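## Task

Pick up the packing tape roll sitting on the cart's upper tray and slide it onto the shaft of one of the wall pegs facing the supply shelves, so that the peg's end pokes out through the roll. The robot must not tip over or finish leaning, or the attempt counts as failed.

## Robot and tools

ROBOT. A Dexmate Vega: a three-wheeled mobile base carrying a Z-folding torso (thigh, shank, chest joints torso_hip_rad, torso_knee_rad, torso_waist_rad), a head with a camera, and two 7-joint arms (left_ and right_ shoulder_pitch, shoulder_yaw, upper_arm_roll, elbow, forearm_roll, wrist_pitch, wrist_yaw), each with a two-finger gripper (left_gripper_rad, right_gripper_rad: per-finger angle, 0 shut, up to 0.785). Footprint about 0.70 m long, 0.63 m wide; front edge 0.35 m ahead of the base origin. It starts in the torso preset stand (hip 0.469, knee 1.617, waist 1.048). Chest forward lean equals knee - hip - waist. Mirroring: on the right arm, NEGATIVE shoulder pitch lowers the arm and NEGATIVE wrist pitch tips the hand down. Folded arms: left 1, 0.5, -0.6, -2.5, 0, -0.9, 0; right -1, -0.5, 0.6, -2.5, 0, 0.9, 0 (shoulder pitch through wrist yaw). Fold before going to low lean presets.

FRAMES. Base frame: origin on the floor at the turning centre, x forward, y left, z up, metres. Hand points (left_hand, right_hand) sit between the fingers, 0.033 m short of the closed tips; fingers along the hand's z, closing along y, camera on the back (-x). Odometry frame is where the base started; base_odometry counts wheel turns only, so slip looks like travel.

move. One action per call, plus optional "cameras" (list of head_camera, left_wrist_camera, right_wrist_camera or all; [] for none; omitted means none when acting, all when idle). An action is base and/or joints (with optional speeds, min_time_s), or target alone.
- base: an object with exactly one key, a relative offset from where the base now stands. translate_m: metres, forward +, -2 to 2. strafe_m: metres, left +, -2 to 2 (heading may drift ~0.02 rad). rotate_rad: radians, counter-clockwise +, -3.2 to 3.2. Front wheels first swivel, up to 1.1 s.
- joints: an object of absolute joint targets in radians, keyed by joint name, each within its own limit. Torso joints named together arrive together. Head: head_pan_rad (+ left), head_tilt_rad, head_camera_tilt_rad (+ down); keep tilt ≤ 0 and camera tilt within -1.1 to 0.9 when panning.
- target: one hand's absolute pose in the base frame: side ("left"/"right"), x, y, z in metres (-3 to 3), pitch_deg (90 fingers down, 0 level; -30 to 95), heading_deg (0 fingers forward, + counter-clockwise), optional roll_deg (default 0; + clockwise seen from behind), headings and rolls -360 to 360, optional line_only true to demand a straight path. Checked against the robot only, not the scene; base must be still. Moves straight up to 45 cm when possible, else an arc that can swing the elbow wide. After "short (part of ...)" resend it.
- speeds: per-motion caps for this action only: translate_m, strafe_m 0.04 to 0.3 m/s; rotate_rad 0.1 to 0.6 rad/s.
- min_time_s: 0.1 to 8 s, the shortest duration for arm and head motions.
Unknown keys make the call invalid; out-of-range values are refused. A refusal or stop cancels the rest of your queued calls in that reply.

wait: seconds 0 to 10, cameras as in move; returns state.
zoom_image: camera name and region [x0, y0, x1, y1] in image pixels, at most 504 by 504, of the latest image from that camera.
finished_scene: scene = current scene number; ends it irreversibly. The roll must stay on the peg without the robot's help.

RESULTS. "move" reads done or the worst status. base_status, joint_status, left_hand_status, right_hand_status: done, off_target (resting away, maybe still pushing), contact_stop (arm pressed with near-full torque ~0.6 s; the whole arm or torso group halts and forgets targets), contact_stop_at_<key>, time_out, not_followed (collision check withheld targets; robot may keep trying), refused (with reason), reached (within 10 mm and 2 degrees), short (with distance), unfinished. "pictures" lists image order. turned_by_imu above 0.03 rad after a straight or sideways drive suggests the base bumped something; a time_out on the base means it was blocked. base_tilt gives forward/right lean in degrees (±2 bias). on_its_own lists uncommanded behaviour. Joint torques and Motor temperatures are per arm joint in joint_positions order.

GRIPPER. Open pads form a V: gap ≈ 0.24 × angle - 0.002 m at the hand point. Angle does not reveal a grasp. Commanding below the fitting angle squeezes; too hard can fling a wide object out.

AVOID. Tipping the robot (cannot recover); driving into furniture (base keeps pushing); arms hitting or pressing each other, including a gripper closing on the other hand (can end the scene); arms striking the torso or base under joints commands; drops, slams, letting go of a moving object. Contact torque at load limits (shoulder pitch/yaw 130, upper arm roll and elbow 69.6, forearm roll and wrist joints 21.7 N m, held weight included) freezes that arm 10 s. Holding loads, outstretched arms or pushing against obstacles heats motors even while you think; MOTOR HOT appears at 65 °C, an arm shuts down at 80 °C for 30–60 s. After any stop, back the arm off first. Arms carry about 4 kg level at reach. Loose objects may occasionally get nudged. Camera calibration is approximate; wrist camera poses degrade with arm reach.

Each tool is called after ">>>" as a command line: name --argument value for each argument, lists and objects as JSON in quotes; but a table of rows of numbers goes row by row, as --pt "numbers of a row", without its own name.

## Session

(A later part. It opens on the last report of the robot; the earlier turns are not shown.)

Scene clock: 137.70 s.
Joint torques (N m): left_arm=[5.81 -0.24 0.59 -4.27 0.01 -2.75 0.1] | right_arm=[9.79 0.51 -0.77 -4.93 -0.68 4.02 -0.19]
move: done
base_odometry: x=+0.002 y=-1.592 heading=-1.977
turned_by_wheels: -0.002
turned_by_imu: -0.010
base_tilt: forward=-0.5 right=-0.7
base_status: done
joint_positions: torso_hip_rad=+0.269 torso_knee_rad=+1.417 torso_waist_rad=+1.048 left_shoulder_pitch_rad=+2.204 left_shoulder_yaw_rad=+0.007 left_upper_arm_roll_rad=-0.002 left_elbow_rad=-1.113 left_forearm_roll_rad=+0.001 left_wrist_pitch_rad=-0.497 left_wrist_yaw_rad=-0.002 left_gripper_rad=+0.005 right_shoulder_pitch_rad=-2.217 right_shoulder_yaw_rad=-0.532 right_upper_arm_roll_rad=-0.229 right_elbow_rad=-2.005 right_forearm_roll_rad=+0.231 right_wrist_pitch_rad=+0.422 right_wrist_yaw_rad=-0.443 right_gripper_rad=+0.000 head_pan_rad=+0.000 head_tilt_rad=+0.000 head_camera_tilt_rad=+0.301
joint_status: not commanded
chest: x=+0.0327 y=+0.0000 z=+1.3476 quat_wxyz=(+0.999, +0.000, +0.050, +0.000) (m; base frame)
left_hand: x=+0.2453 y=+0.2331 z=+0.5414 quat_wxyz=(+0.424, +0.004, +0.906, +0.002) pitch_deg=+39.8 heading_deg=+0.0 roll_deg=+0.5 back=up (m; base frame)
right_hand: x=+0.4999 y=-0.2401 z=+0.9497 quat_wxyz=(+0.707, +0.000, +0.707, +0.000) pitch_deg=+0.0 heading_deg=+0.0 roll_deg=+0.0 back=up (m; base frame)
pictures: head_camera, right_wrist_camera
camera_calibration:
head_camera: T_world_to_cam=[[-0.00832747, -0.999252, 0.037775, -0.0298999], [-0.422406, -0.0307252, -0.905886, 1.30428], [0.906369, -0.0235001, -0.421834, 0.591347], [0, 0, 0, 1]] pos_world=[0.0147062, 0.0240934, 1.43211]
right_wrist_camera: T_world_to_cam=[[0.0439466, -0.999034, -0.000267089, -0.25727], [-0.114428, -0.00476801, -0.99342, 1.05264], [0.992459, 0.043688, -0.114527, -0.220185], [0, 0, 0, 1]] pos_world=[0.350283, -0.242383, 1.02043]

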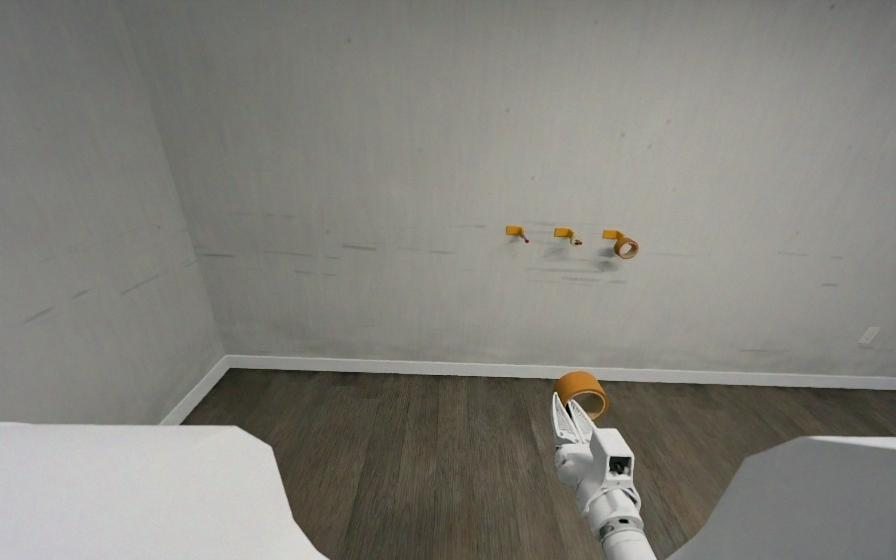

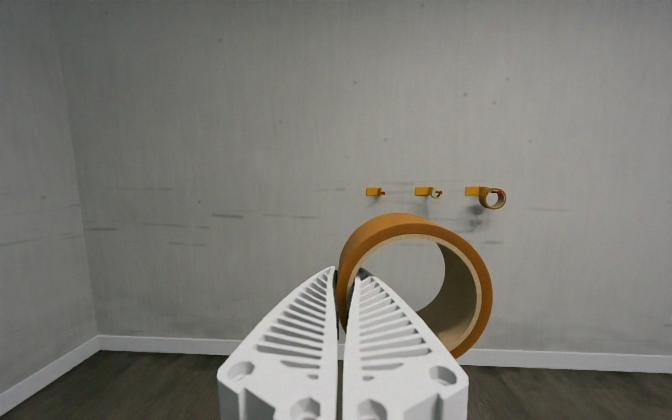

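>>> move --base '{"rotate_rad":-0.017}'

>>> move --base '{"strafe_m":-0.127}'

>>> move --base '{"translate_m":0.6}' --speeds '{"translate_m":0.2}' --cameras '["head_camera","right_wrist_camera"]'

>>> zoom_image --camera "right_wrist_camera" --region '[330, 160, 530, 230]'

Scene clock: 146.53 s.
Joint torques (N m): left_arm=[6.21 -1.06 -0.18 -2.5 0.39 -2.5 0.51] | right_arm=[8.36 0.08 -0.21 -5.68 -0.83 4.36 -0.17]
move: done
base_odometry: x=+0.002 y=-1.592 heading=-1.994
turned_by_wheels: -0.017
turned_by_imu: -0.020
base_tilt: forward=-0.7 right=-0.9
base_status: done
joint_positions: torso_hip_rad=+0.269 torso_knee_rad=+1.417 torso_waist_rad=+1.048 left_shoulder_pitch_rad=+2.204 left_shoulder_yaw_rad=+0.007 left_upper_arm_roll_rad=-0.002 left_elbow_rad=-1.113 left_forearm_roll_rad=+0.001 left_wrist_pitch_rad=-0.497 left_wrist_yaw_rad=-0.002 left_gripper_rad=+0.005 right_shoulder_pitch_rad=-2.217 right_shoulder_yaw_rad=-0.532 right_upper_arm_roll_rad=-0.229 right_elbow_rad=-2.005 right_forearm_roll_rad=+0.231 right_wrist_pitch_rad=+0.422 right_wrist_yaw_rad=-0.443 right_gripper_rad=+0.000 head_pan_rad=+0.000 head_tilt_rad=+0.000 head_camera_tilt_rad=+0.301
joint_status: not commanded
chest: x=+0.0327 y=+0.0000 z=+1.3476 quat_wxyz=(+0.999, +0.000, +0.050, +0.000) (m; base frame)
left_hand: x=+0.2453 y=+0.2331 z=+0.5414 quat_wxyz=(+0.424, +0.004, +0.906, +0.002) pitch_deg=+39.8 heading_deg=+0.0 roll_deg=+0.5 back=up (m; base frame)
right_hand: x=+0.4999 y=-0.2401 z=+0.9497 quat_wxyz=(+0.707, +0.000, +0.707, +0.000) pitch_deg=+0.0 heading_deg=+0.0 roll_deg=+0.0 back=up (m; base frame)
camera_calibration:
head_camera: T_world_to_cam=[[-0.00832815, -0.999252, 0.0377735, -0.0298978], [-0.422406, -0.0307237, -0.905886, 1.30428], [0.906369, -0.0235001, -0.421834, 0.591347], [0, 0, 0, 1]] pos_world=[0.0147062, 0.0240934, 1.43211]
left_wrist_camera: T_world_to_cam=[[-0.0159109, -0.998375, 0.0547209, 0.199764], [-0.715748, -0.026842, -0.697842, 0.615153], [0.698177, -0.0502696, -0.714158, 0.377132], [0, 0, 0, 1]] pos_world=[0.180169, 0.234909, 0.68768]
right_wrist_camera: T_world_to_cam=[[0.0439461, -0.999034, -0.000271405, -0.257166], [-0.114428, -0.00476367, -0.99342, 1.05255], [0.992459, 0.043688, -0.114527, -0.220201], [0, 0, 0, 1]] pos_world=[0.350283, -0.242283, 1.02033]

Scene clock: 149.40 s.
Joint torques (N m): left_arm=[5.61 1.6 1.63 -2.87 0.31 -2.88 -0.15] | right_arm=[9.2 0.25 -0.32 -6.88 -0.85 3.57 -0.03]
move: done
base_odometry: x=-0.113 y=-1.540 heading=-1.996
turned_by_wheels: -0.002
turned_by_imu: +0.000
base_tilt: forward=-0.6 right=-0.8
base_status: done
joint_positions: torso_hip_rad=+0.269 torso_knee_rad=+1.417 torso_waist_rad=+1.048 left_shoulder_pitch_rad=+2.204 left_shoulder_yaw_rad=+0.007 left_upper_arm_roll_rad=-0.002 left_elbow_rad=-1.113 left_forearm_roll_rad=+0.001 left_wrist_pitch_rad=-0.497 left_wrist_yaw_rad=-0.002 left_gripper_rad=+0.005 right_shoulder_pitch_rad=-2.217 right_shoulder_yaw_rad=-0.532 right_upper_arm_roll_rad=-0.229 right_elbow_rad=-2.005 right_forearm_roll_rad=+0.231 right_wrist_pitch_rad=+0.422 right_wrist_yaw_rad=-0.443 right_gripper_rad=+0.000 head_pan_rad=+0.000 head_tilt_rad=+0.000 head_camera_tilt_rad=+0.301
joint_status: not commanded
chest: x=+0.0327 y=+0.0000 z=+1.3476 quat_wxyz=(+0.999, +0.000, +0.050, +0.000) (m; base frame)
left_hand: x=+0.2453 y=+0.2331 z=+0.5414 quat_wxyz=(+0.424, +0.004, +0.906, +0.002) pitch_deg=+39.8 heading_deg=+0.0 roll_deg=+0.5 back=up (m; base frame)
right_hand: x=+0.4999 y=-0.2401 z=+0.9497 quat_wxyz=(+0.707, +0.000, +0.707, +0.000) pitch_deg=+0.0 heading_deg=+0.0 roll_deg=+0.0 back=up (m; base frame)
camera_calibration:
head_camera: T_world_to_cam=[[-0.00832662, -0.999252, 0.0377732, -0.0298981], [-0.422367, -0.030725, -0.905904, 1.30426], [0.906387, -0.0234973, -0.421795, 0.591381], [0, 0, 0, 1]] pos_world=[0.0146067, 0.0240934, 1.43211]
left_wrist_camera: T_world_to_cam=[[-0.0159109, -0.998375, 0.0547209, 0.199764], [-0.715748, -0.026842, -0.697842, 0.615153], [0.698177, -0.0502696, -0.714158, 0.377132], [0, 0, 0, 1]] pos_world=[0.180169, 0.234909, 0.68768]
right_wrist_camera: T_world_to_cam=[[0.0439466, -0.999034, -0.000267089, -0.25717], [-0.114428, -0.00476801, -0.99342, 1.05254], [0.992459, 0.043688, -0.114527, -0.220201], [0, 0, 0, 1]] pos_world=[0.350283, -0.242283, 1.02033]

Scene clock: 154.27 s.
Joint torques (N m): left_arm=[5.52 0.16 0.66 -5.01 0.03 -2.17 -0.05] | right_arm=[8.52 0.32 -0.7 -6.05 -0.89 3.43 -0.21]
move: done
base_odometry: x=-0.361 y=-2.087 heading=-1.995
turned_by_wheels: +0.002
turned_by_imu: +0.000
base_tilt: forward=-0.7 right=-0.7
base_status: done
joint_positions: torso_hip_rad=+0.269 torso_knee_rad=+1.417 torso_waist_rad=+1.048 left_shoulder_pitch_rad=+2.204 left_shoulder_yaw_rad=+0.007 left_upper_arm_roll_rad=-0.002 left_elbow_rad=-1.113 left_forearm_roll_rad=+0.001 left_wrist_pitch_rad=-0.497 left_wrist_yaw_rad=-0.002 left_gripper_rad=+0.005 right_shoulder_pitch_rad=-2.217 right_shoulder_yaw_rad=-0.532 right_upper_arm_roll_rad=-0.229 right_elbow_rad=-2.005 right_forearm_roll_rad=+0.231 right_wrist_pitch_rad=+0.422 right_wrist_yaw_rad=-0.443 right_gripper_rad=+0.000 head_pan_rad=+0.000 head_tilt_rad=+0.000 head_camera_tilt_rad=+0.301
joint_status: not commanded
chest: x=+0.0327 y=+0.0000 z=+1.3476 quat_wxyz=(+0.999, +0.000, +0.050, +0.000) (m; base frame)
left_hand: x=+0.2453 y=+0.2331 z=+0.5414 quat_wxyz=(+0.424, +0.004, +0.906, +0.002) pitch_deg=+39.8 heading_deg=+0.0 roll_deg=+0.5 back=up (m; base frame)
right_hand: x=+0.4999 y=-0.2401 z=+0.9497 quat_wxyz=(+0.707, +0.000, +0.707, +0.000) pitch_deg=+0.0 heading_deg=+0.0 roll_deg=+0.0 back=up (m; base frame)
pictures: head_camera, right_wrist_camera
camera_calibration:
head_camera: T_world_to_cam=[[-0.00832662, -0.999252, 0.0377732, -0.0298973], [-0.422367, -0.030725, -0.905904, 1.3043], [0.906387, -0.0234973, -0.421795, 0.591291], [0, 0, 0, 1]] pos_world=[0.0147067, 0.0240934, 1.43211]
right_wrist_camera: T_world_to_cam=[[0.0439461, -0.999034, -0.000271405, -0.257166], [-0.114428, -0.00476367, -0.99342, 1.05255], [0.992459, 0.043688, -0.114527, -0.220201], [0, 0, 0, 1]] pos_world=[0.350283, -0.242283, 1.02033]

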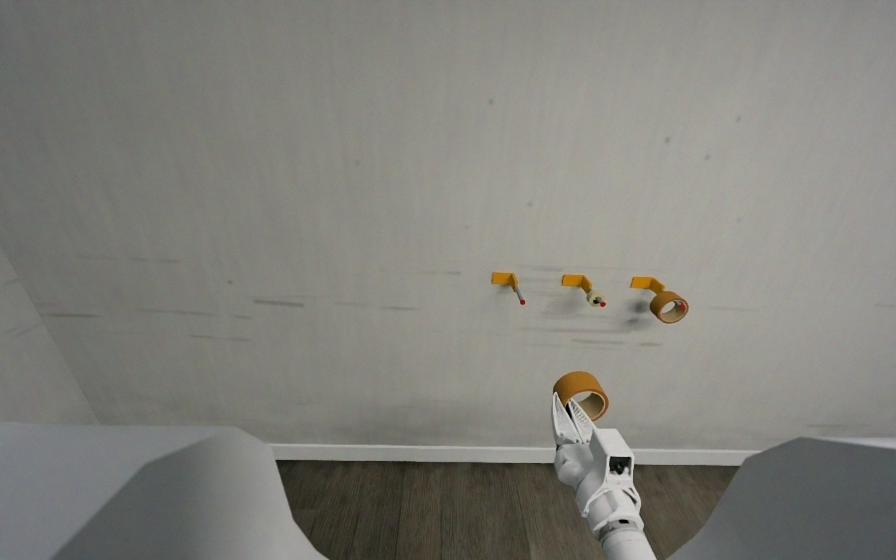

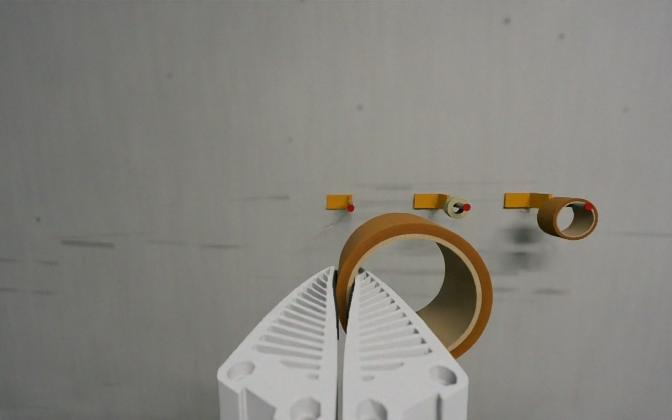

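Scaled by 2.520 from the camera's 672x420 image, which has a finer 960x600 frame.

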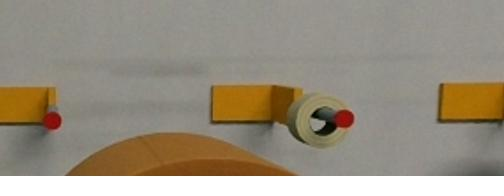

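>>> move --base '{"strafe_m":0.04}' --speeds '{"strafe_m":0.08}'

>>> move --base '{"translate_m":0.2}' --speeds '{"translate_m":0.1}' --cameras '["right_wrist_camera","head_camera"]'

>>> zoom_image --camera "right_wrist_camera" --region '[330, 160, 530, 320]'

Scene clock: 163.27 s.
Joint torques (N m): left_arm=[7.37 -0.72 1.43 -1.49 0.28 -3.57 0.13] | right_arm=[8.94 0.11 -0.72 -5.81 -0.94 3.24 -0.15]
move: done
base_odometry: x=-0.325 y=-2.103 heading=-1.994
turned_by_wheels: +0.001
turned_by_imu: +0.006
base_tilt: forward=-0.6 right=-0.9
base_status: done
joint_positions: torso_hip_rad=+0.269 torso_knee_rad=+1.417 torso_waist_rad=+1.048 left_shoulder_pitch_rad=+2.204 left_shoulder_yaw_rad=+0.007 left_upper_arm_roll_rad=-0.002 left_elbow_rad=-1.113 left_forearm_roll_rad=+0.001 left_wrist_pitch_rad=-0.497 left_wrist_yaw_rad=-0.002 left_gripper_rad=+0.005 right_shoulder_pitch_rad=-2.217 right_shoulder_yaw_rad=-0.532 right_upper_arm_roll_rad=-0.229 right_elbow_rad=-2.005 right_forearm_roll_rad=+0.231 right_wrist_pitch_rad=+0.422 right_wrist_yaw_rad=-0.443 right_gripper_rad=+0.000 head_pan_rad=+0.000 head_tilt_rad=+0.000 head_camera_tilt_rad=+0.301
joint_status: not commanded
chest: x=+0.0327 y=+0.0000 z=+1.3476 quat_wxyz=(+0.999, +0.000, +0.050, +0.000) (m; base frame)
left_hand: x=+0.2453 y=+0.2331 z=+0.5414 quat_wxyz=(+0.424, +0.004, +0.906, +0.002) pitch_deg=+39.8 heading_deg=+0.0 roll_deg=+0.5 back=up (m; base frame)
right_hand: x=+0.4999 y=-0.2401 z=+0.9497 quat_wxyz=(+0.707, +0.000, +0.707, +0.000) pitch_deg=+0.0 heading_deg=+0.0 roll_deg=+0.0 back=up (m; base frame)
camera_calibration:
head_camera: T_world_to_cam=[[-0.00832662, -0.999252, 0.0377732, -0.0298973], [-0.422367, -0.030725, -0.905904, 1.3043], [0.906387, -0.0234973, -0.421795, 0.591291], [0, 0, 0, 1]] pos_world=[0.0147067, 0.0240934, 1.43211]
left_wrist_camera: T_world_to_cam=[[-0.0159109, -0.998375, 0.0547209, 0.199764], [-0.715748, -0.026842, -0.697842, 0.615153], [0.698177, -0.0502696, -0.714158, 0.377132], [0, 0, 0, 1]] pos_world=[0.180169, 0.234909, 0.68768]
right_wrist_camera: T_world_to_cam=[[0.0439461, -0.999034, -0.000271405, -0.257166], [-0.114428, -0.00476367, -0.99342, 1.05255], [0.992459, 0.043688, -0.114527, -0.220201], [0, 0, 0, 1]] pos_world=[0.350283, -0.242283, 1.02033]

Scene clock: 166.80 s.
Joint torques (N m): left_arm=[5.18 -0.47 -0.13 -2.38 0.23 -1.86 0.06] | right_arm=[9.49 -0.74 -0.7 -5.98 -0.87 3.64 -0.05]
move: done
base_odometry: x=-0.407 y=-2.285 heading=-1.995
turned_by_wheels: -0.001
turned_by_imu: +0.004
base_tilt: forward=-0.6 right=-0.8
base_status: done
joint_positions: torso_hip_rad=+0.269 torso_knee_rad=+1.417 torso_waist_rad=+1.048 left_shoulder_pitch_rad=+2.204 left_shoulder_yaw_rad=+0.007 left_upper_arm_roll_rad=-0.002 left_elbow_rad=-1.113 left_forearm_roll_rad=+0.001 left_wrist_pitch_rad=-0.497 left_wrist_yaw_rad=-0.002 left_gripper_rad=+0.005 right_shoulder_pitch_rad=-2.217 right_shoulder_yaw_rad=-0.532 right_upper_arm_roll_rad=-0.229 right_elbow_rad=-2.005 right_forearm_roll_rad=+0.231 right_wrist_pitch_rad=+0.422 right_wrist_yaw_rad=-0.443 right_gripper_rad=+0.000 head_pan_rad=+0.000 head_tilt_rad=+0.000 head_camera_tilt_rad=+0.301
joint_status: not commanded
chest: x=+0.0327 y=+0.0000 z=+1.3476 quat_wxyz=(+0.999, +0.000, +0.050, +0.000) (m; base frame)
left_hand: x=+0.2453 y=+0.2331 z=+0.5414 quat_wxyz=(+0.424, +0.004, +0.906, +0.002) pitch_deg=+39.8 heading_deg=+0.0 roll_deg=+0.5 back=up (m; base frame)
right_hand: x=+0.4999 y=-0.2401 z=+0.9497 quat_wxyz=(+0.707, +0.000, +0.707, +0.000) pitch_deg=+0.0 heading_deg=+0.0 roll_deg=+0.0 back=up (m; base frame)
pictures: head_camera, right_wrist_camera
camera_calibration:
head_camera: T_world_to_cam=[[-0.00832662, -0.999252, 0.0377732, -0.0298973], [-0.422367, -0.030725, -0.905904, 1.3043], [0.906387, -0.0234973, -0.421795, 0.591291], [0, 0, 0, 1]] pos_world=[0.0147067, 0.0240934, 1.43211]
right_wrist_camera: T_world_to_cam=[[0.0439461, -0.999034, -0.000271405, -0.257166], [-0.114428, -0.00476367, -0.99342, 1.05255], [0.992459, 0.043688, -0.114527, -0.220201], [0, 0, 0, 1]] pos_world=[0.350283, -0.242283, 1.02033]

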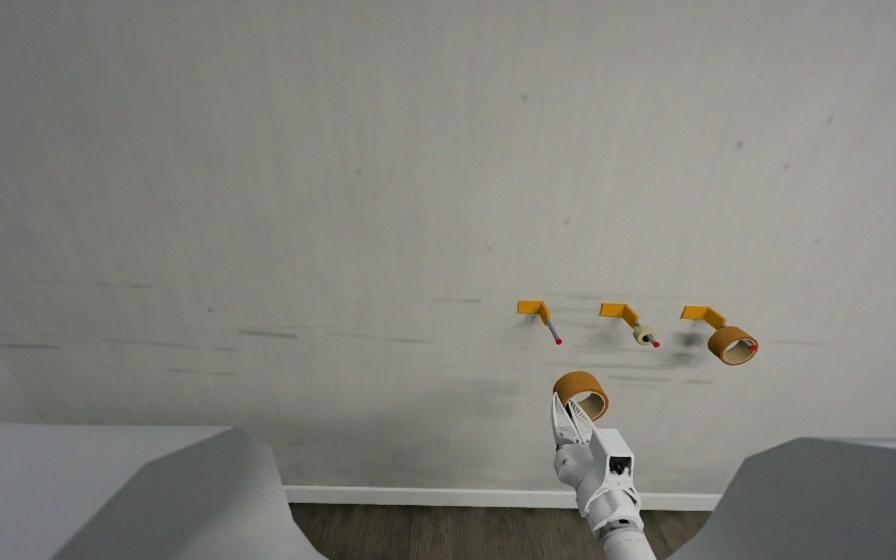

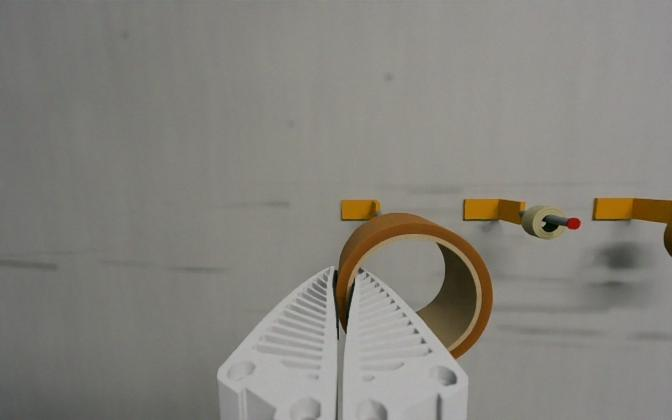

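Scaled by 2.520 from the camera's 672x420 image, which has a finer 960x600 frame.

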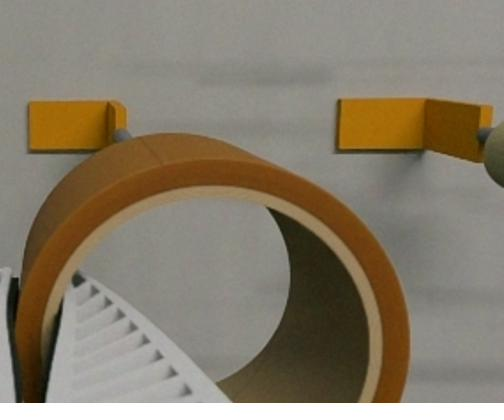

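>>> move --target '{"side":"right","x":0.5,"y":-0.24,"z":0.946,"pitch_deg":0,"heading_deg":0,"roll_deg":0,"line_only":true}'

>>> move --base '{"translate_m":0.1}' --speeds '{"translate_m":0.06}' --cameras '["right_wrist_camera","head_camera"]'

>>> zoom_image --camera "right_wrist_camera" --region '[330, 180, 530, 340]'

>>> zoom_image --camera "head_camera" --region '[490, 300, 690, 430]'

Scene clock: 175.60 s.
Joint torques (N m): left_arm=[5.26 0.48 1.38 -3.91 -0.51 -1.18 0.11] | right_arm=[9.99 1.81 -1.6 -5.07 -1.21 3.67 0.08]
move: done
base_odometry: x=-0.407 y=-2.285 heading=-1.995
turned_by_wheels: +0.000
turned_by_imu: +0.000
base_tilt: forward=-0.6 right=-0.7
base_status: not commanded
joint_positions: torso_hip_rad=+0.269 torso_knee_rad=+1.417 torso_waist_rad=+1.048 left_shoulder_pitch_rad=+2.204 left_shoulder_yaw_rad=+0.007 left_upper_arm_roll_rad=-0.002 left_elbow_rad=-1.113 left_forearm_roll_rad=+0.001 left_wrist_pitch_rad=-0.497 left_wrist_yaw_rad=-0.002 left_gripper_rad=+0.005 right_shoulder_pitch_rad=-2.212 right_shoulder_yaw_rad=-0.529 right_upper_arm_roll_rad=-0.233 right_elbow_rad=-1.991 right_forearm_roll_rad=+0.229 right_wrist_pitch_rad=+0.430 right_wrist_yaw_rad=-0.441 right_gripper_rad=+0.000 head_pan_rad=+0.000 head_tilt_rad=+0.000 head_camera_tilt_rad=+0.301
joint_status: not commanded
chest: x=+0.0327 y=+0.0000 z=+1.3476 quat_wxyz=(+0.999, +0.000, +0.050, +0.000) (m; base frame)
left_hand: x=+0.2453 y=+0.2331 z=+0.5414 quat_wxyz=(+0.424, +0.004, +0.906, +0.002) pitch_deg=+39.8 heading_deg=+0.0 roll_deg=+0.5 back=up (m; base frame)
right_hand: x=+0.4999 y=-0.2402 z=+0.9467 quat_wxyz=(+0.707, +0.000, +0.707, +0.000) pitch_deg=+0.0 heading_deg=+0.0 roll_deg=+0.0 back=up (m; base frame)
right_hand_status: reached (straight line, planned for 0.3 s): 1 mm and 0.0 deg off.
camera_calibration:
head_camera: T_world_to_cam=[[-0.00832662, -0.999252, 0.0377732, -0.0298973], [-0.422367, -0.030725, -0.905904, 1.3043], [0.906387, -0.0234973, -0.421795, 0.591291], [0, 0, 0, 1]] pos_world=[0.0147067, 0.0240934, 1.43211]
left_wrist_camera: T_world_to_cam=[[-0.0159109, -0.998375, 0.0547209, 0.199764], [-0.715748, -0.026842, -0.697842, 0.615153], [0.698177, -0.0502696, -0.714158, 0.377132], [0, 0, 0, 1]] pos_world=[0.180169, 0.234909, 0.68768]
right_wrist_camera: T_world_to_cam=[[0.0438352, -0.999039, -0.000358751, -0.257139], [-0.114532, -0.00466863, -0.993409, 1.04961], [0.992452, 0.0435874, -0.114626, -0.220461], [0, 0, 0, 1]] pos_world=[0.350283, -0.242382, 1.01733]

Scene clock: 177.83 s.
Joint torques (N m): left_arm=[7.8 -1.77 -1.76 -1.89 0.34 -2.16 -0.1] | right_arm=[11.13 0.34 -1.02 -5.48 -1.24 3.51 0.11]
move: done
base_odometry: x=-0.448 y=-2.377 heading=-1.997
turned_by_wheels: -0.001
turned_by_imu: -0.002
base_tilt: forward=-0.6 right=-0.7
base_status: done
joint_positions: torso_hip_rad=+0.269 torso_knee_rad=+1.417 torso_waist_rad=+1.048 left_shoulder_pitch_rad=+2.204 left_shoulder_yaw_rad=+0.007 left_upper_arm_roll_rad=-0.002 left_elbow_rad=-1.113 left_forearm_roll_rad=+0.001 left_wrist_pitch_rad=-0.497 left_wrist_yaw_rad=-0.002 left_gripper_rad=+0.005 right_shoulder_pitch_rad=-2.210 right_shoulder_yaw_rad=-0.528 right_upper_arm_roll_rad=-0.234 right_elbow_rad=-1.987 right_forearm_roll_rad=+0.229 right_wrist_pitch_rad=+0.433 right_wrist_yaw_rad=-0.441 right_gripper_rad=+0.000 head_pan_rad=+0.000 head_tilt_rad=+0.000 head_camera_tilt_rad=+0.301
joint_status: not commanded
chest: x=+0.0327 y=+0.0000 z=+1.3476 quat_wxyz=(+0.999, +0.000, +0.050, +0.000) (m; base frame)
left_hand: x=+0.2453 y=+0.2331 z=+0.5414 quat_wxyz=(+0.424, +0.004, +0.906, +0.002) pitch_deg=+39.8 heading_deg=+0.0 roll_deg=+0.5 back=up (m; base frame)
right_hand: x=+0.4999 y=-0.2402 z=+0.9458 quat_wxyz=(+0.707, +0.000, +0.707, +0.000) pitch_deg=+0.0 heading_deg=+0.0 roll_deg=+0.0 back=up (m; base frame)
pictures: head_camera, right_wrist_camera
camera_calibration:
head_camera: T_world_to_cam=[[-0.00832662, -0.999252, 0.0377732, -0.0298973], [-0.422367, -0.030725, -0.905904, 1.3043], [0.906387, -0.0234973, -0.421795, 0.591291], [0, 0, 0, 1]] pos_world=[0.0147067, 0.0240934, 1.43211]
right_wrist_camera: T_world_to_cam=[[0.0439349, -0.999034, -0.000366291, -0.257166], [-0.114433, -0.00466821, -0.99342, 1.0487], [0.992459, 0.0436877, -0.114527, -0.220644], [0, 0, 0, 1]] pos_world=[0.350283, -0.242383, 1.01643]

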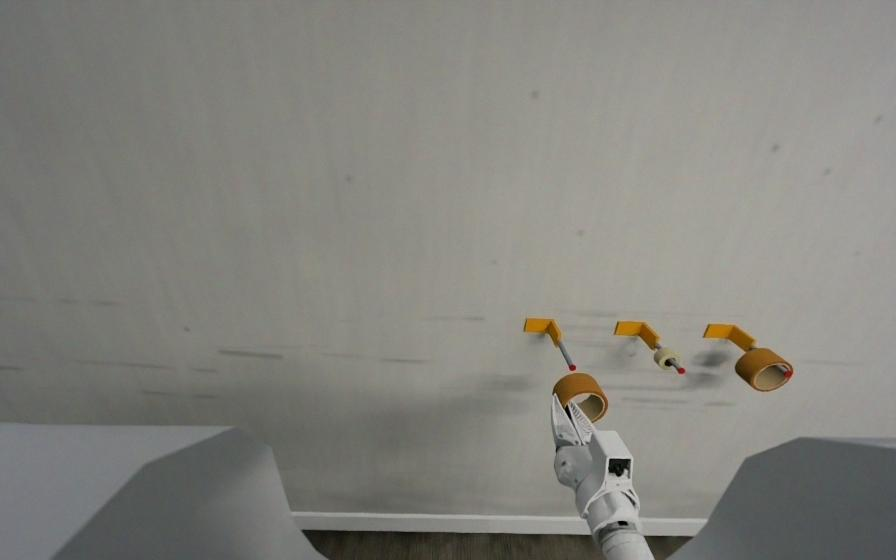

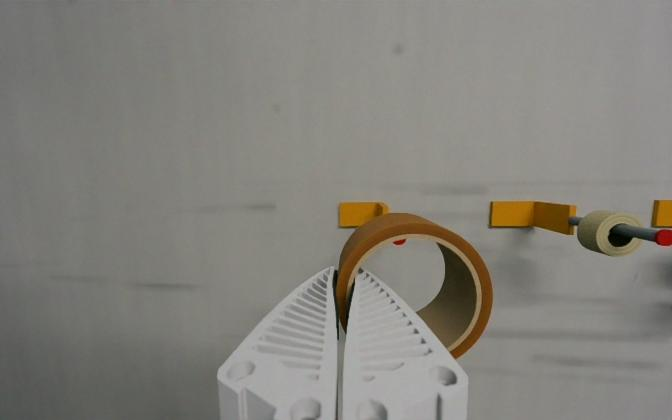

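Scaled by 2.520 from the camera's 672x420 image, which has a finer 960x600 frame.

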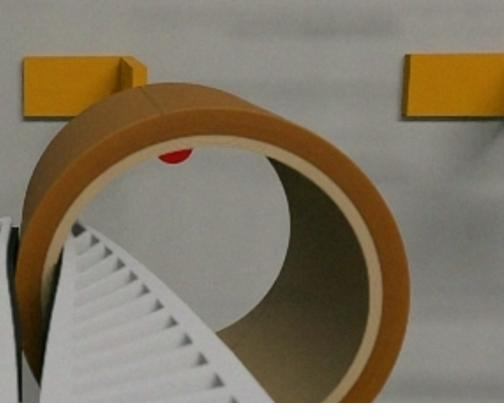

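Scaled by 2.520 from the camera's 896x560 image, which has a finer 960x600 frame.

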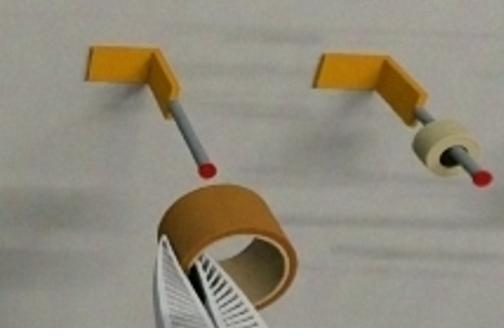

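>>> move --target '{"side":"right","x":0.5,"y":-0.2465,"z":0.946,"pitch_deg":0,"heading_deg":0,"roll_deg":0,"line_only":true}'

>>> move --base '{"translate_m":0.05}' --speeds '{"translate_m":0.05}' --cameras '["right_wrist_camera","head_camera"]'

>>> zoom_image --camera "right_wrist_camera" --region '[330, 180, 530, 340]'

>>> zoom_image --camera "head_camera" --region '[490, 300, 690, 430]'

Scene clock: 183.77 s.
Joint torques (N m): left_arm=[5.21 -2.1 1.25 -3.53 -0.06 -2.56 0.1] | right_arm=[-8.45 -3.89 5.98 -5.14 -0.29 4.09 0.17]
move: done
base_odometry: x=-0.448 y=-2.377 heading=-1.997
turned_by_wheels: +0.000
turned_by_imu: +0.000
base_tilt: forward=-0.7 right=-0.9
base_status: not commanded
joint_positions: torso_hip_rad=+0.269 torso_knee_rad=+1.417 torso_waist_rad=+1.048 left_shoulder_pitch_rad=+2.204 left_shoulder_yaw_rad=+0.007 left_upper_arm_roll_rad=-0.002 left_elbow_rad=-1.113 left_forearm_roll_rad=+0.001 left_wrist_pitch_rad=-0.497 left_wrist_yaw_rad=-0.002 left_gripper_rad=+0.005 right_shoulder_pitch_rad=-2.214 right_shoulder_yaw_rad=-0.535 right_upper_arm_roll_rad=-0.225 right_elbow_rad=-1.984 right_forearm_roll_rad=+0.240 right_wrist_pitch_rad=+0.440 right_wrist_yaw_rad=-0.434 right_gripper_rad=+0.000 head_pan_rad=+0.000 head_tilt_rad=+0.000 head_camera_tilt_rad=+0.301
joint_status: not commanded
chest: x=+0.0327 y=+0.0000 z=+1.3476 quat_wxyz=(+0.999, +0.000, +0.050, +0.000) (m; base frame)
left_hand: x=+0.2453 y=+0.2331 z=+0.5414 quat_wxyz=(+0.424, +0.004, +0.906, +0.002) pitch_deg=+39.8 heading_deg=+0.0 roll_deg=+0.5 back=up (m; base frame)
right_hand: x=+0.5001 y=-0.2447 z=+0.9459 quat_wxyz=(+0.707, +0.000, +0.707, +0.000) pitch_deg=+0.0 heading_deg=+0.0 roll_deg=+0.0 back=up (m; base frame)
right_hand_status: reached (straight line, planned for 0.3 s): 2 mm and 0.0 deg off.
camera_calibration:
head_camera: T_world_to_cam=[[-0.00832662, -0.999252, 0.0377732, -0.0298973], [-0.422367, -0.030725, -0.905904, 1.3043], [0.906387, -0.0234973, -0.421795, 0.591291], [0, 0, 0, 1]] pos_world=[0.0147067, 0.0240934, 1.43211]
left_wrist_camera: T_world_to_cam=[[-0.0159109, -0.998375, 0.0547209, 0.199764], [-0.715748, -0.026842, -0.697842, 0.615153], [0.698177, -0.0502696, -0.714158, 0.377132], [0, 0, 0, 1]] pos_world=[0.180169, 0.234909, 0.68768]
right_wrist_camera: T_world_to_cam=[[0.0441948, -0.999023, -0.000681696, -0.261535], [-0.113939, -0.00436255, -0.993478, 1.04874], [0.992504, 0.0439843, -0.114021, -0.220989], [0, 0, 0, 1]] pos_world=[0.350384, -0.246984, 1.01653]

Scene clock: 185.43 s.
Joint torques (N m): left_arm=[3.69 -0.17 4.33 -2.38 0.47 -2.4 -0.28] | right_arm=[-8.82 -4.17 6.64 -6.14 -0.69 3.93 0.14]
move: done
base_odometry: x=-0.468 y=-2.422 heading=-1.998
turned_by_wheels: -0.001
turned_by_imu: -0.001
base_tilt: forward=-0.4 right=-0.8
base_status: done
joint_positions: torso_hip_rad=+0.269 torso_knee_rad=+1.417 torso_waist_rad=+1.048 left_shoulder_pitch_rad=+2.204 left_shoulder_yaw_rad=+0.007 left_upper_arm_roll_rad=-0.002 left_elbow_rad=-1.113 left_forearm_roll_rad=+0.001 left_wrist_pitch_rad=-0.497 left_wrist_yaw_rad=-0.002 left_gripper_rad=+0.005 right_shoulder_pitch_rad=-2.215 right_shoulder_yaw_rad=-0.537 right_upper_arm_roll_rad=-0.222 right_elbow_rad=-1.984 right_forearm_roll_rad=+0.244 right_wrist_pitch_rad=+0.442 right_wrist_yaw_rad=-0.432 right_gripper_rad=+0.000 head_pan_rad=+0.000 head_tilt_rad=+0.000 head_camera_tilt_rad=+0.301
joint_status: not commanded
chest: x=+0.0327 y=+0.0000 z=+1.3476 quat_wxyz=(+0.999, +0.000, +0.050, +0.000) (m; base frame)
left_hand: x=+0.2453 y=+0.2331 z=+0.5414 quat_wxyz=(+0.424, +0.004, +0.906, +0.002) pitch_deg=+39.8 heading_deg=+0.0 roll_deg=+0.5 back=up (m; base frame)
right_hand: x=+0.5001 y=-0.2463 z=+0.9460 quat_wxyz=(+0.707, +0.000, +0.707, +0.000) pitch_deg=+0.0 heading_deg=+0.0 roll_deg=+0.0 back=up (m; base frame)
pictures: head_camera, right_wrist_camera
camera_calibration:
head_camera: T_world_to_cam=[[-0.00832662, -0.999252, 0.0377732, -0.0298973], [-0.422367, -0.030725, -0.905904, 1.3043], [0.906387, -0.0234973, -0.421795, 0.591291], [0, 0, 0, 1]] pos_world=[0.0147067, 0.0240934, 1.43211]
right_wrist_camera: T_world_to_cam=[[0.0441836, -0.999023, -0.000776567, -0.263033], [-0.113944, -0.00426712, -0.993478, 1.04876], [0.992504, 0.043984, -0.114021, -0.220918], [0, 0, 0, 1]] pos_world=[0.350384, -0.248584, 1.01653]

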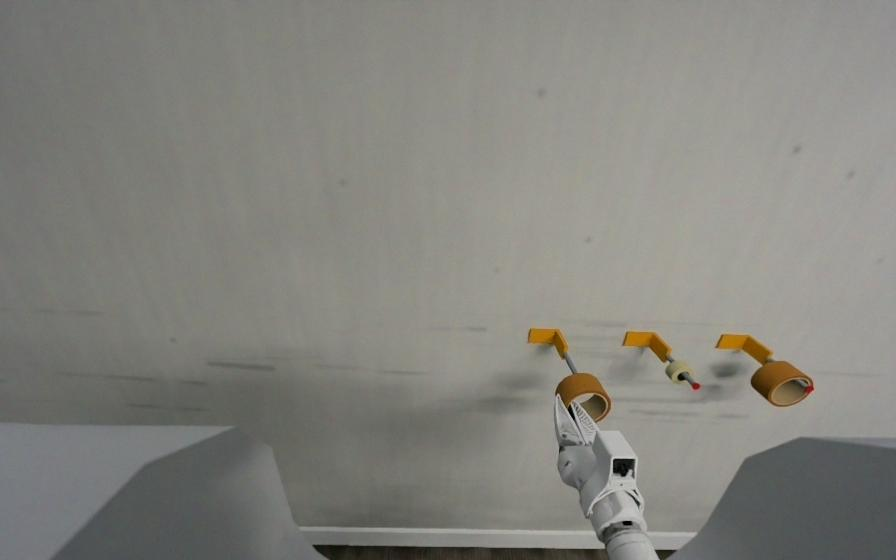

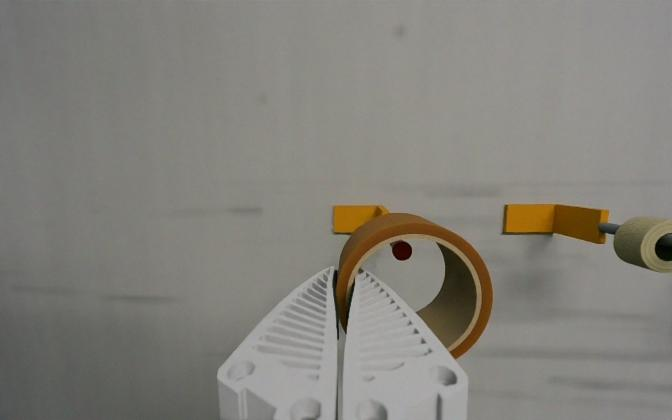

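Scaled by 2.520 from the camera's 672x420 image, which has a finer 960x600 frame.

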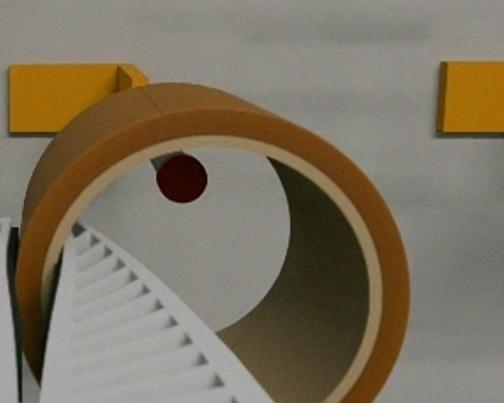

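Scaled by 2.520 from the camera's 896x560 image, which has a finer 960x600 frame.

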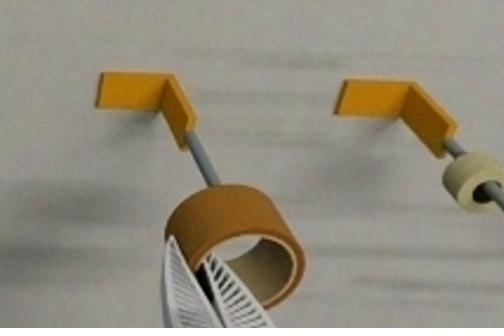

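>>> move --base '{"translate_m":0.055}' --speeds '{"translate_m":0.05}' --cameras '["right_wrist_camera","head_camera"]'

>>> zoom_image --camera "right_wrist_camera" --region '[330, 180, 530, 340]'

>>> zoom_image --camera "head_camera" --region '[490, 330, 650, 430]'

Scene clock: 190.80 s.
Joint torques (N m): left_arm=[7.96 2.49 3.02 -2.22 -0.56 -2.59 0.03] | right_arm=[-7.55 -4.64 6.21 -5.35 -0.52 4 -0.06]
move: done
base_odometry: x=-0.491 y=-2.472 heading=-1.999
turned_by_wheels: -0.001
turned_by_imu: -0.002
base_tilt: forward=-0.5 right=-0.7
base_status: done
joint_positions: torso_hip_rad=+0.269 torso_knee_rad=+1.417 torso_waist_rad=+1.048 left_shoulder_pitch_rad=+2.204 left_shoulder_yaw_rad=+0.007 left_upper_arm_roll_rad=-0.002 left_elbow_rad=-1.113 left_forearm_roll_rad=+0.001 left_wrist_pitch_rad=-0.497 left_wrist_yaw_rad=-0.002 left_gripper_rad=+0.005 right_shoulder_pitch_rad=-2.215 right_shoulder_yaw_rad=-0.537 right_upper_arm_roll_rad=-0.222 right_elbow_rad=-1.983 right_forearm_roll_rad=+0.244 right_wrist_pitch_rad=+0.442 right_wrist_yaw_rad=-0.432 right_gripper_rad=+0.000 head_pan_rad=+0.000 head_tilt_rad=+0.000 head_camera_tilt_rad=+0.301
joint_status: not commanded
chest: x=+0.0327 y=+0.0000 z=+1.3476 quat_wxyz=(+0.999, +0.000, +0.050, +0.000) (m; base frame)
left_hand: x=+0.2453 y=+0.2331 z=+0.5414 quat_wxyz=(+0.424, +0.004, +0.906, +0.002) pitch_deg=+39.8 heading_deg=+0.0 roll_deg=+0.5 back=up (m; base frame)
right_hand: x=+0.5001 y=-0.2463 z=+0.9459 quat_wxyz=(+0.707, +0.000, +0.707, +0.000) pitch_deg=+0.0 heading_deg=+0.0 roll_deg=+0.0 back=up (m; base frame)
pictures: head_camera, right_wrist_camera
camera_calibration:
head_camera: T_world_to_cam=[[-0.00832662, -0.999252, 0.0377732, -0.0298973], [-0.422367, -0.030725, -0.905904, 1.3043], [0.906387, -0.0234973, -0.421795, 0.591291], [0, 0, 0, 1]] pos_world=[0.0147067, 0.0240934, 1.43211]
right_wrist_camera: T_world_to_cam=[[0.0441831, -0.999023, -0.000780907, -0.263028], [-0.113944, -0.00426275, -0.993478, 1.04876], [0.992504, 0.0439839, -0.114021, -0.220918], [0, 0, 0, 1]] pos_world=[0.350384, -0.248584, 1.01653]

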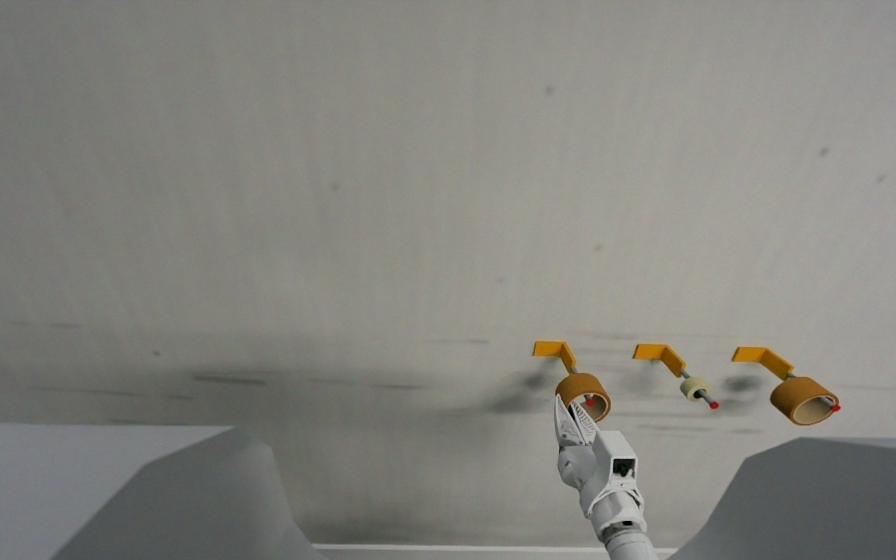

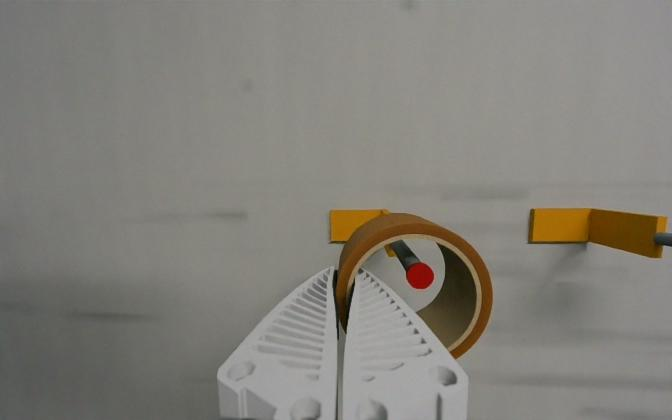

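Scaled by 2.520 from the camera's 672x420 image, which has a finer 960x600 frame.

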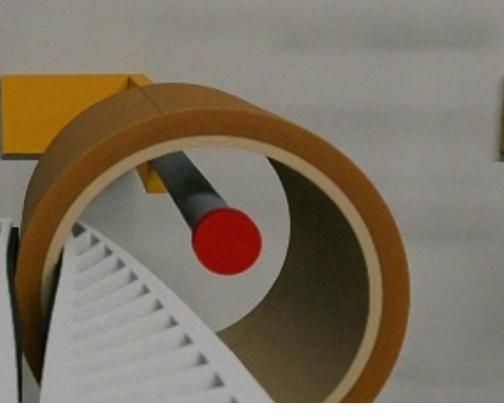

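Scaled by 3.150 from the camera's 896x560 image, which has a finer 960x600 frame.

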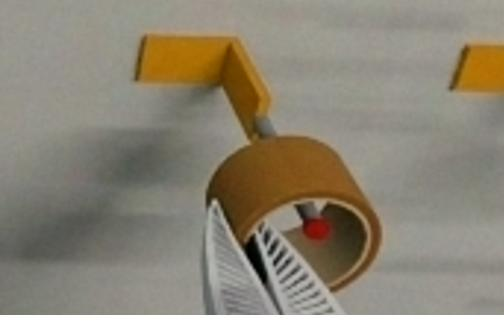

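>>> move --base '{"translate_m":0.019}' --speeds '{"translate_m":0.04}'

>>> move --target '{"side":"right","x":0.504,"y":-0.2465,"z":0.928,"pitch_deg":0,"heading_deg":0,"roll_deg":0,"line_only":true}' --cameras '["right_wrist_camera","head_camera"]'

>>> zoom_image --camera "right_wrist_camera" --region '[330, 180, 530, 340]'

>>> zoom_image --camera "head_camera" --region '[490, 330, 650, 430]'

Scene clock: 196.77 s.
Joint torques (N m): left_arm=[8.42 4.08 1.12 -2.33 0.2 -2.02 -0.12] | right_arm=[-8.32 -4.23 6.15 -5.82 -0.59 4.14 -0.02]
move: done
base_odometry: x=-0.499 y=-2.490 heading=-2.000
turned_by_wheels: -0.001
turned_by_imu: -0.001
base_tilt: forward=-0.7 right=-0.6
base_status: done
joint_positions: torso_hip_rad=+0.269 torso_knee_rad=+1.417 torso_waist_rad=+1.048 left_shoulder_pitch_rad=+2.204 left_shoulder_yaw_rad=+0.007 left_upper_arm_roll_rad=-0.002 left_elbow_rad=-1.113 left_forearm_roll_rad=+0.001 left_wrist_pitch_rad=-0.497 left_wrist_yaw_rad=-0.002 left_gripper_rad=+0.005 right_shoulder_pitch_rad=-2.215 right_shoulder_yaw_rad=-0.537 right_upper_arm_roll_rad=-0.222 right_elbow_rad=-1.983 right_forearm_roll_rad=+0.244 right_wrist_pitch_rad=+0.442 right_wrist_yaw_rad=-0.432 right_gripper_rad=+0.000 head_pan_rad=+0.000 head_tilt_rad=+0.000 head_camera_tilt_rad=+0.301
joint_status: not commanded
chest: x=+0.0327 y=+0.0000 z=+1.3476 quat_wxyz=(+0.999, +0.000, +0.050, +0.000) (m; base frame)
left_hand: x=+0.2453 y=+0.2331 z=+0.5414 quat_wxyz=(+0.424, +0.004, +0.906, +0.002) pitch_deg=+39.8 heading_deg=+0.0 roll_deg=+0.5 back=up (m; base frame)
right_hand: x=+0.5000 y=-0.2463 z=+0.9459 quat_wxyz=(+0.707, +0.000, +0.707, +0.000) pitch_deg=+0.0 heading_deg=+0.0 roll_deg=+0.0 back=up (m; base frame)
camera_calibration:
head_camera: T_world_to_cam=[[-0.00833003, -0.999252, 0.0377756, -0.0299007], [-0.422285, -0.0307278, -0.905942, 1.30436], [0.906425, -0.0234986, -0.421713, 0.591172], [0, 0, 0, 1]] pos_world=[0.0147078, 0.0240934, 1.43211]
left_wrist_camera: T_world_to_cam=[[-0.0159109, -0.998375, 0.0547209, 0.199764], [-0.715748, -0.026842, -0.697842, 0.615153], [0.698177, -0.0502696, -0.714158, 0.377132], [0, 0, 0, 1]] pos_world=[0.180169, 0.234909, 0.68768]
right_wrist_camera: T_world_to_cam=[[0.0441831, -0.999023, -0.000780907, -0.263028], [-0.113944, -0.00426275, -0.993478, 1.04876], [0.992504, 0.0439839, -0.114021, -0.220918], [0, 0, 0, 1]] pos_world=[0.350384, -0.248584, 1.01653]

Scene clock: 198.40 s.
Joint torques (N m): left_arm=[5.92 -0.6 1.43 -2.64 0.27 -2.53 -0.22] | right_arm=[11.17 0.34 -1.25 -4.5 -1.11 3.84 0.26]
move: done
base_odometry: x=-0.499 y=-2.490 heading=-2.000
turned_by_wheels: +0.000
turned_by_imu: +0.000
base_tilt: forward=-0.8 right=-0.9
base_status: not commanded
joint_positions: torso_hip_rad=+0.269 torso_knee_rad=+1.417 torso_waist_rad=+1.048 left_shoulder_pitch_rad=+2.204 left_shoulder_yaw_rad=+0.007 left_upper_arm_roll_rad=-0.002 left_elbow_rad=-1.113 left_forearm_roll_rad=+0.001 left_wrist_pitch_rad=-0.497 left_wrist_yaw_rad=-0.002 left_gripper_rad=+0.005 right_shoulder_pitch_rad=-2.175 right_shoulder_yaw_rad=-0.517 right_upper_arm_roll_rad=-0.243 right_elbow_rad=-1.903 right_forearm_roll_rad=+0.239 right_wrist_pitch_rad=+0.482 right_wrist_yaw_rad=-0.418 right_gripper_rad=+0.000 head_pan_rad=+0.000 head_tilt_rad=+0.000 head_camera_tilt_rad=+0.301
joint_status: not commanded
chest: x=+0.0327 y=+0.0000 z=+1.3476 quat_wxyz=(+0.999, +0.000, +0.050, +0.000) (m; base frame)
left_hand: x=+0.2453 y=+0.2331 z=+0.5414 quat_wxyz=(+0.424, +0.004, +0.906, +0.002) pitch_deg=+39.8 heading_deg=+0.0 roll_deg=+0.5 back=up (m; base frame)
right_hand: x=+0.5037 y=-0.2468 z=+0.9286 quat_wxyz=(+0.707, +0.000, +0.707, +0.000) pitch_deg=+0.0 heading_deg=+0.0 roll_deg=+0.0 back=up (m; base frame)
right_hand_status: reached (straight line, planned for 0.6 s): 1 mm and 0.0 deg off.
pictures: head_camera, right_wrist_camera
camera_calibration:
head_camera: T_world_to_cam=[[-0.00833003, -0.999252, 0.0377756, -0.0299007], [-0.422285, -0.0307278, -0.905942, 1.30436], [0.906425, -0.0234986, -0.421713, 0.591172], [0, 0, 0, 1]] pos_world=[0.0147078, 0.0240934, 1.43211]
right_wrist_camera: T_world_to_cam=[[0.0437323, -0.999043, -0.000342288, -0.263786], [-0.114323, -0.00466404, -0.993433, 1.03199], [0.992481, 0.0434842, -0.114418, -0.226269], [0, 0, 0, 1]] pos_world=[0.354083, -0.248882, 0.999231]

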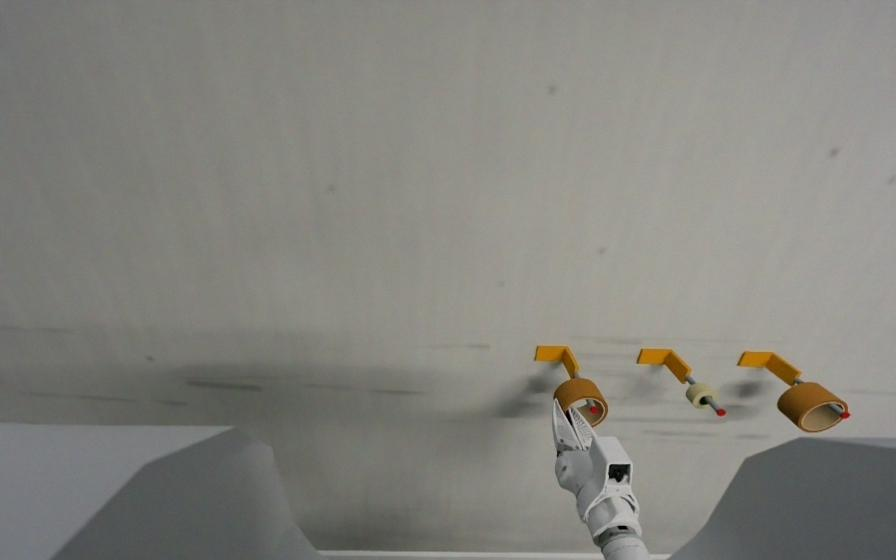

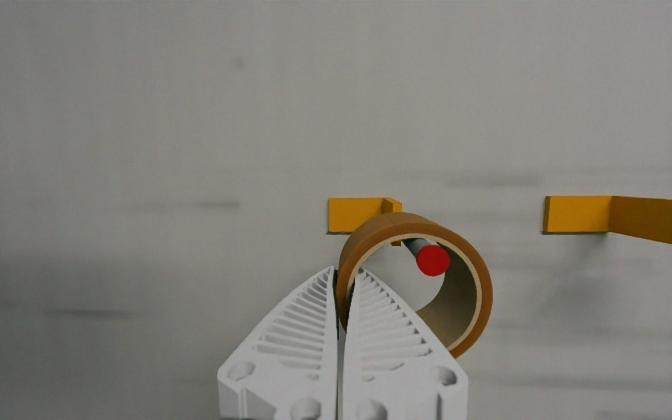

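Scaled by 2.520 from the camera's 672x420 image, which has a finer 960x600 frame.

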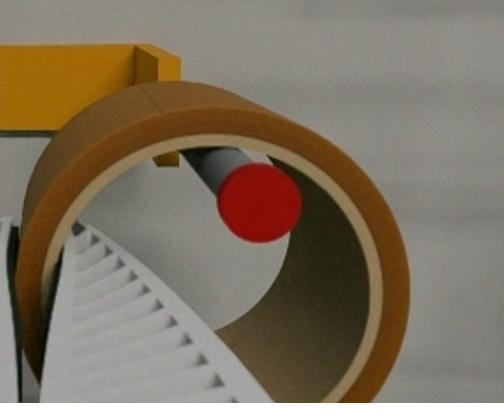

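Scaled by 3.150 from the camera's 896x560 image, which has a finer 960x600 frame.

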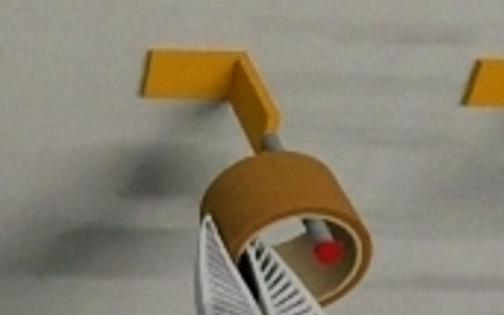

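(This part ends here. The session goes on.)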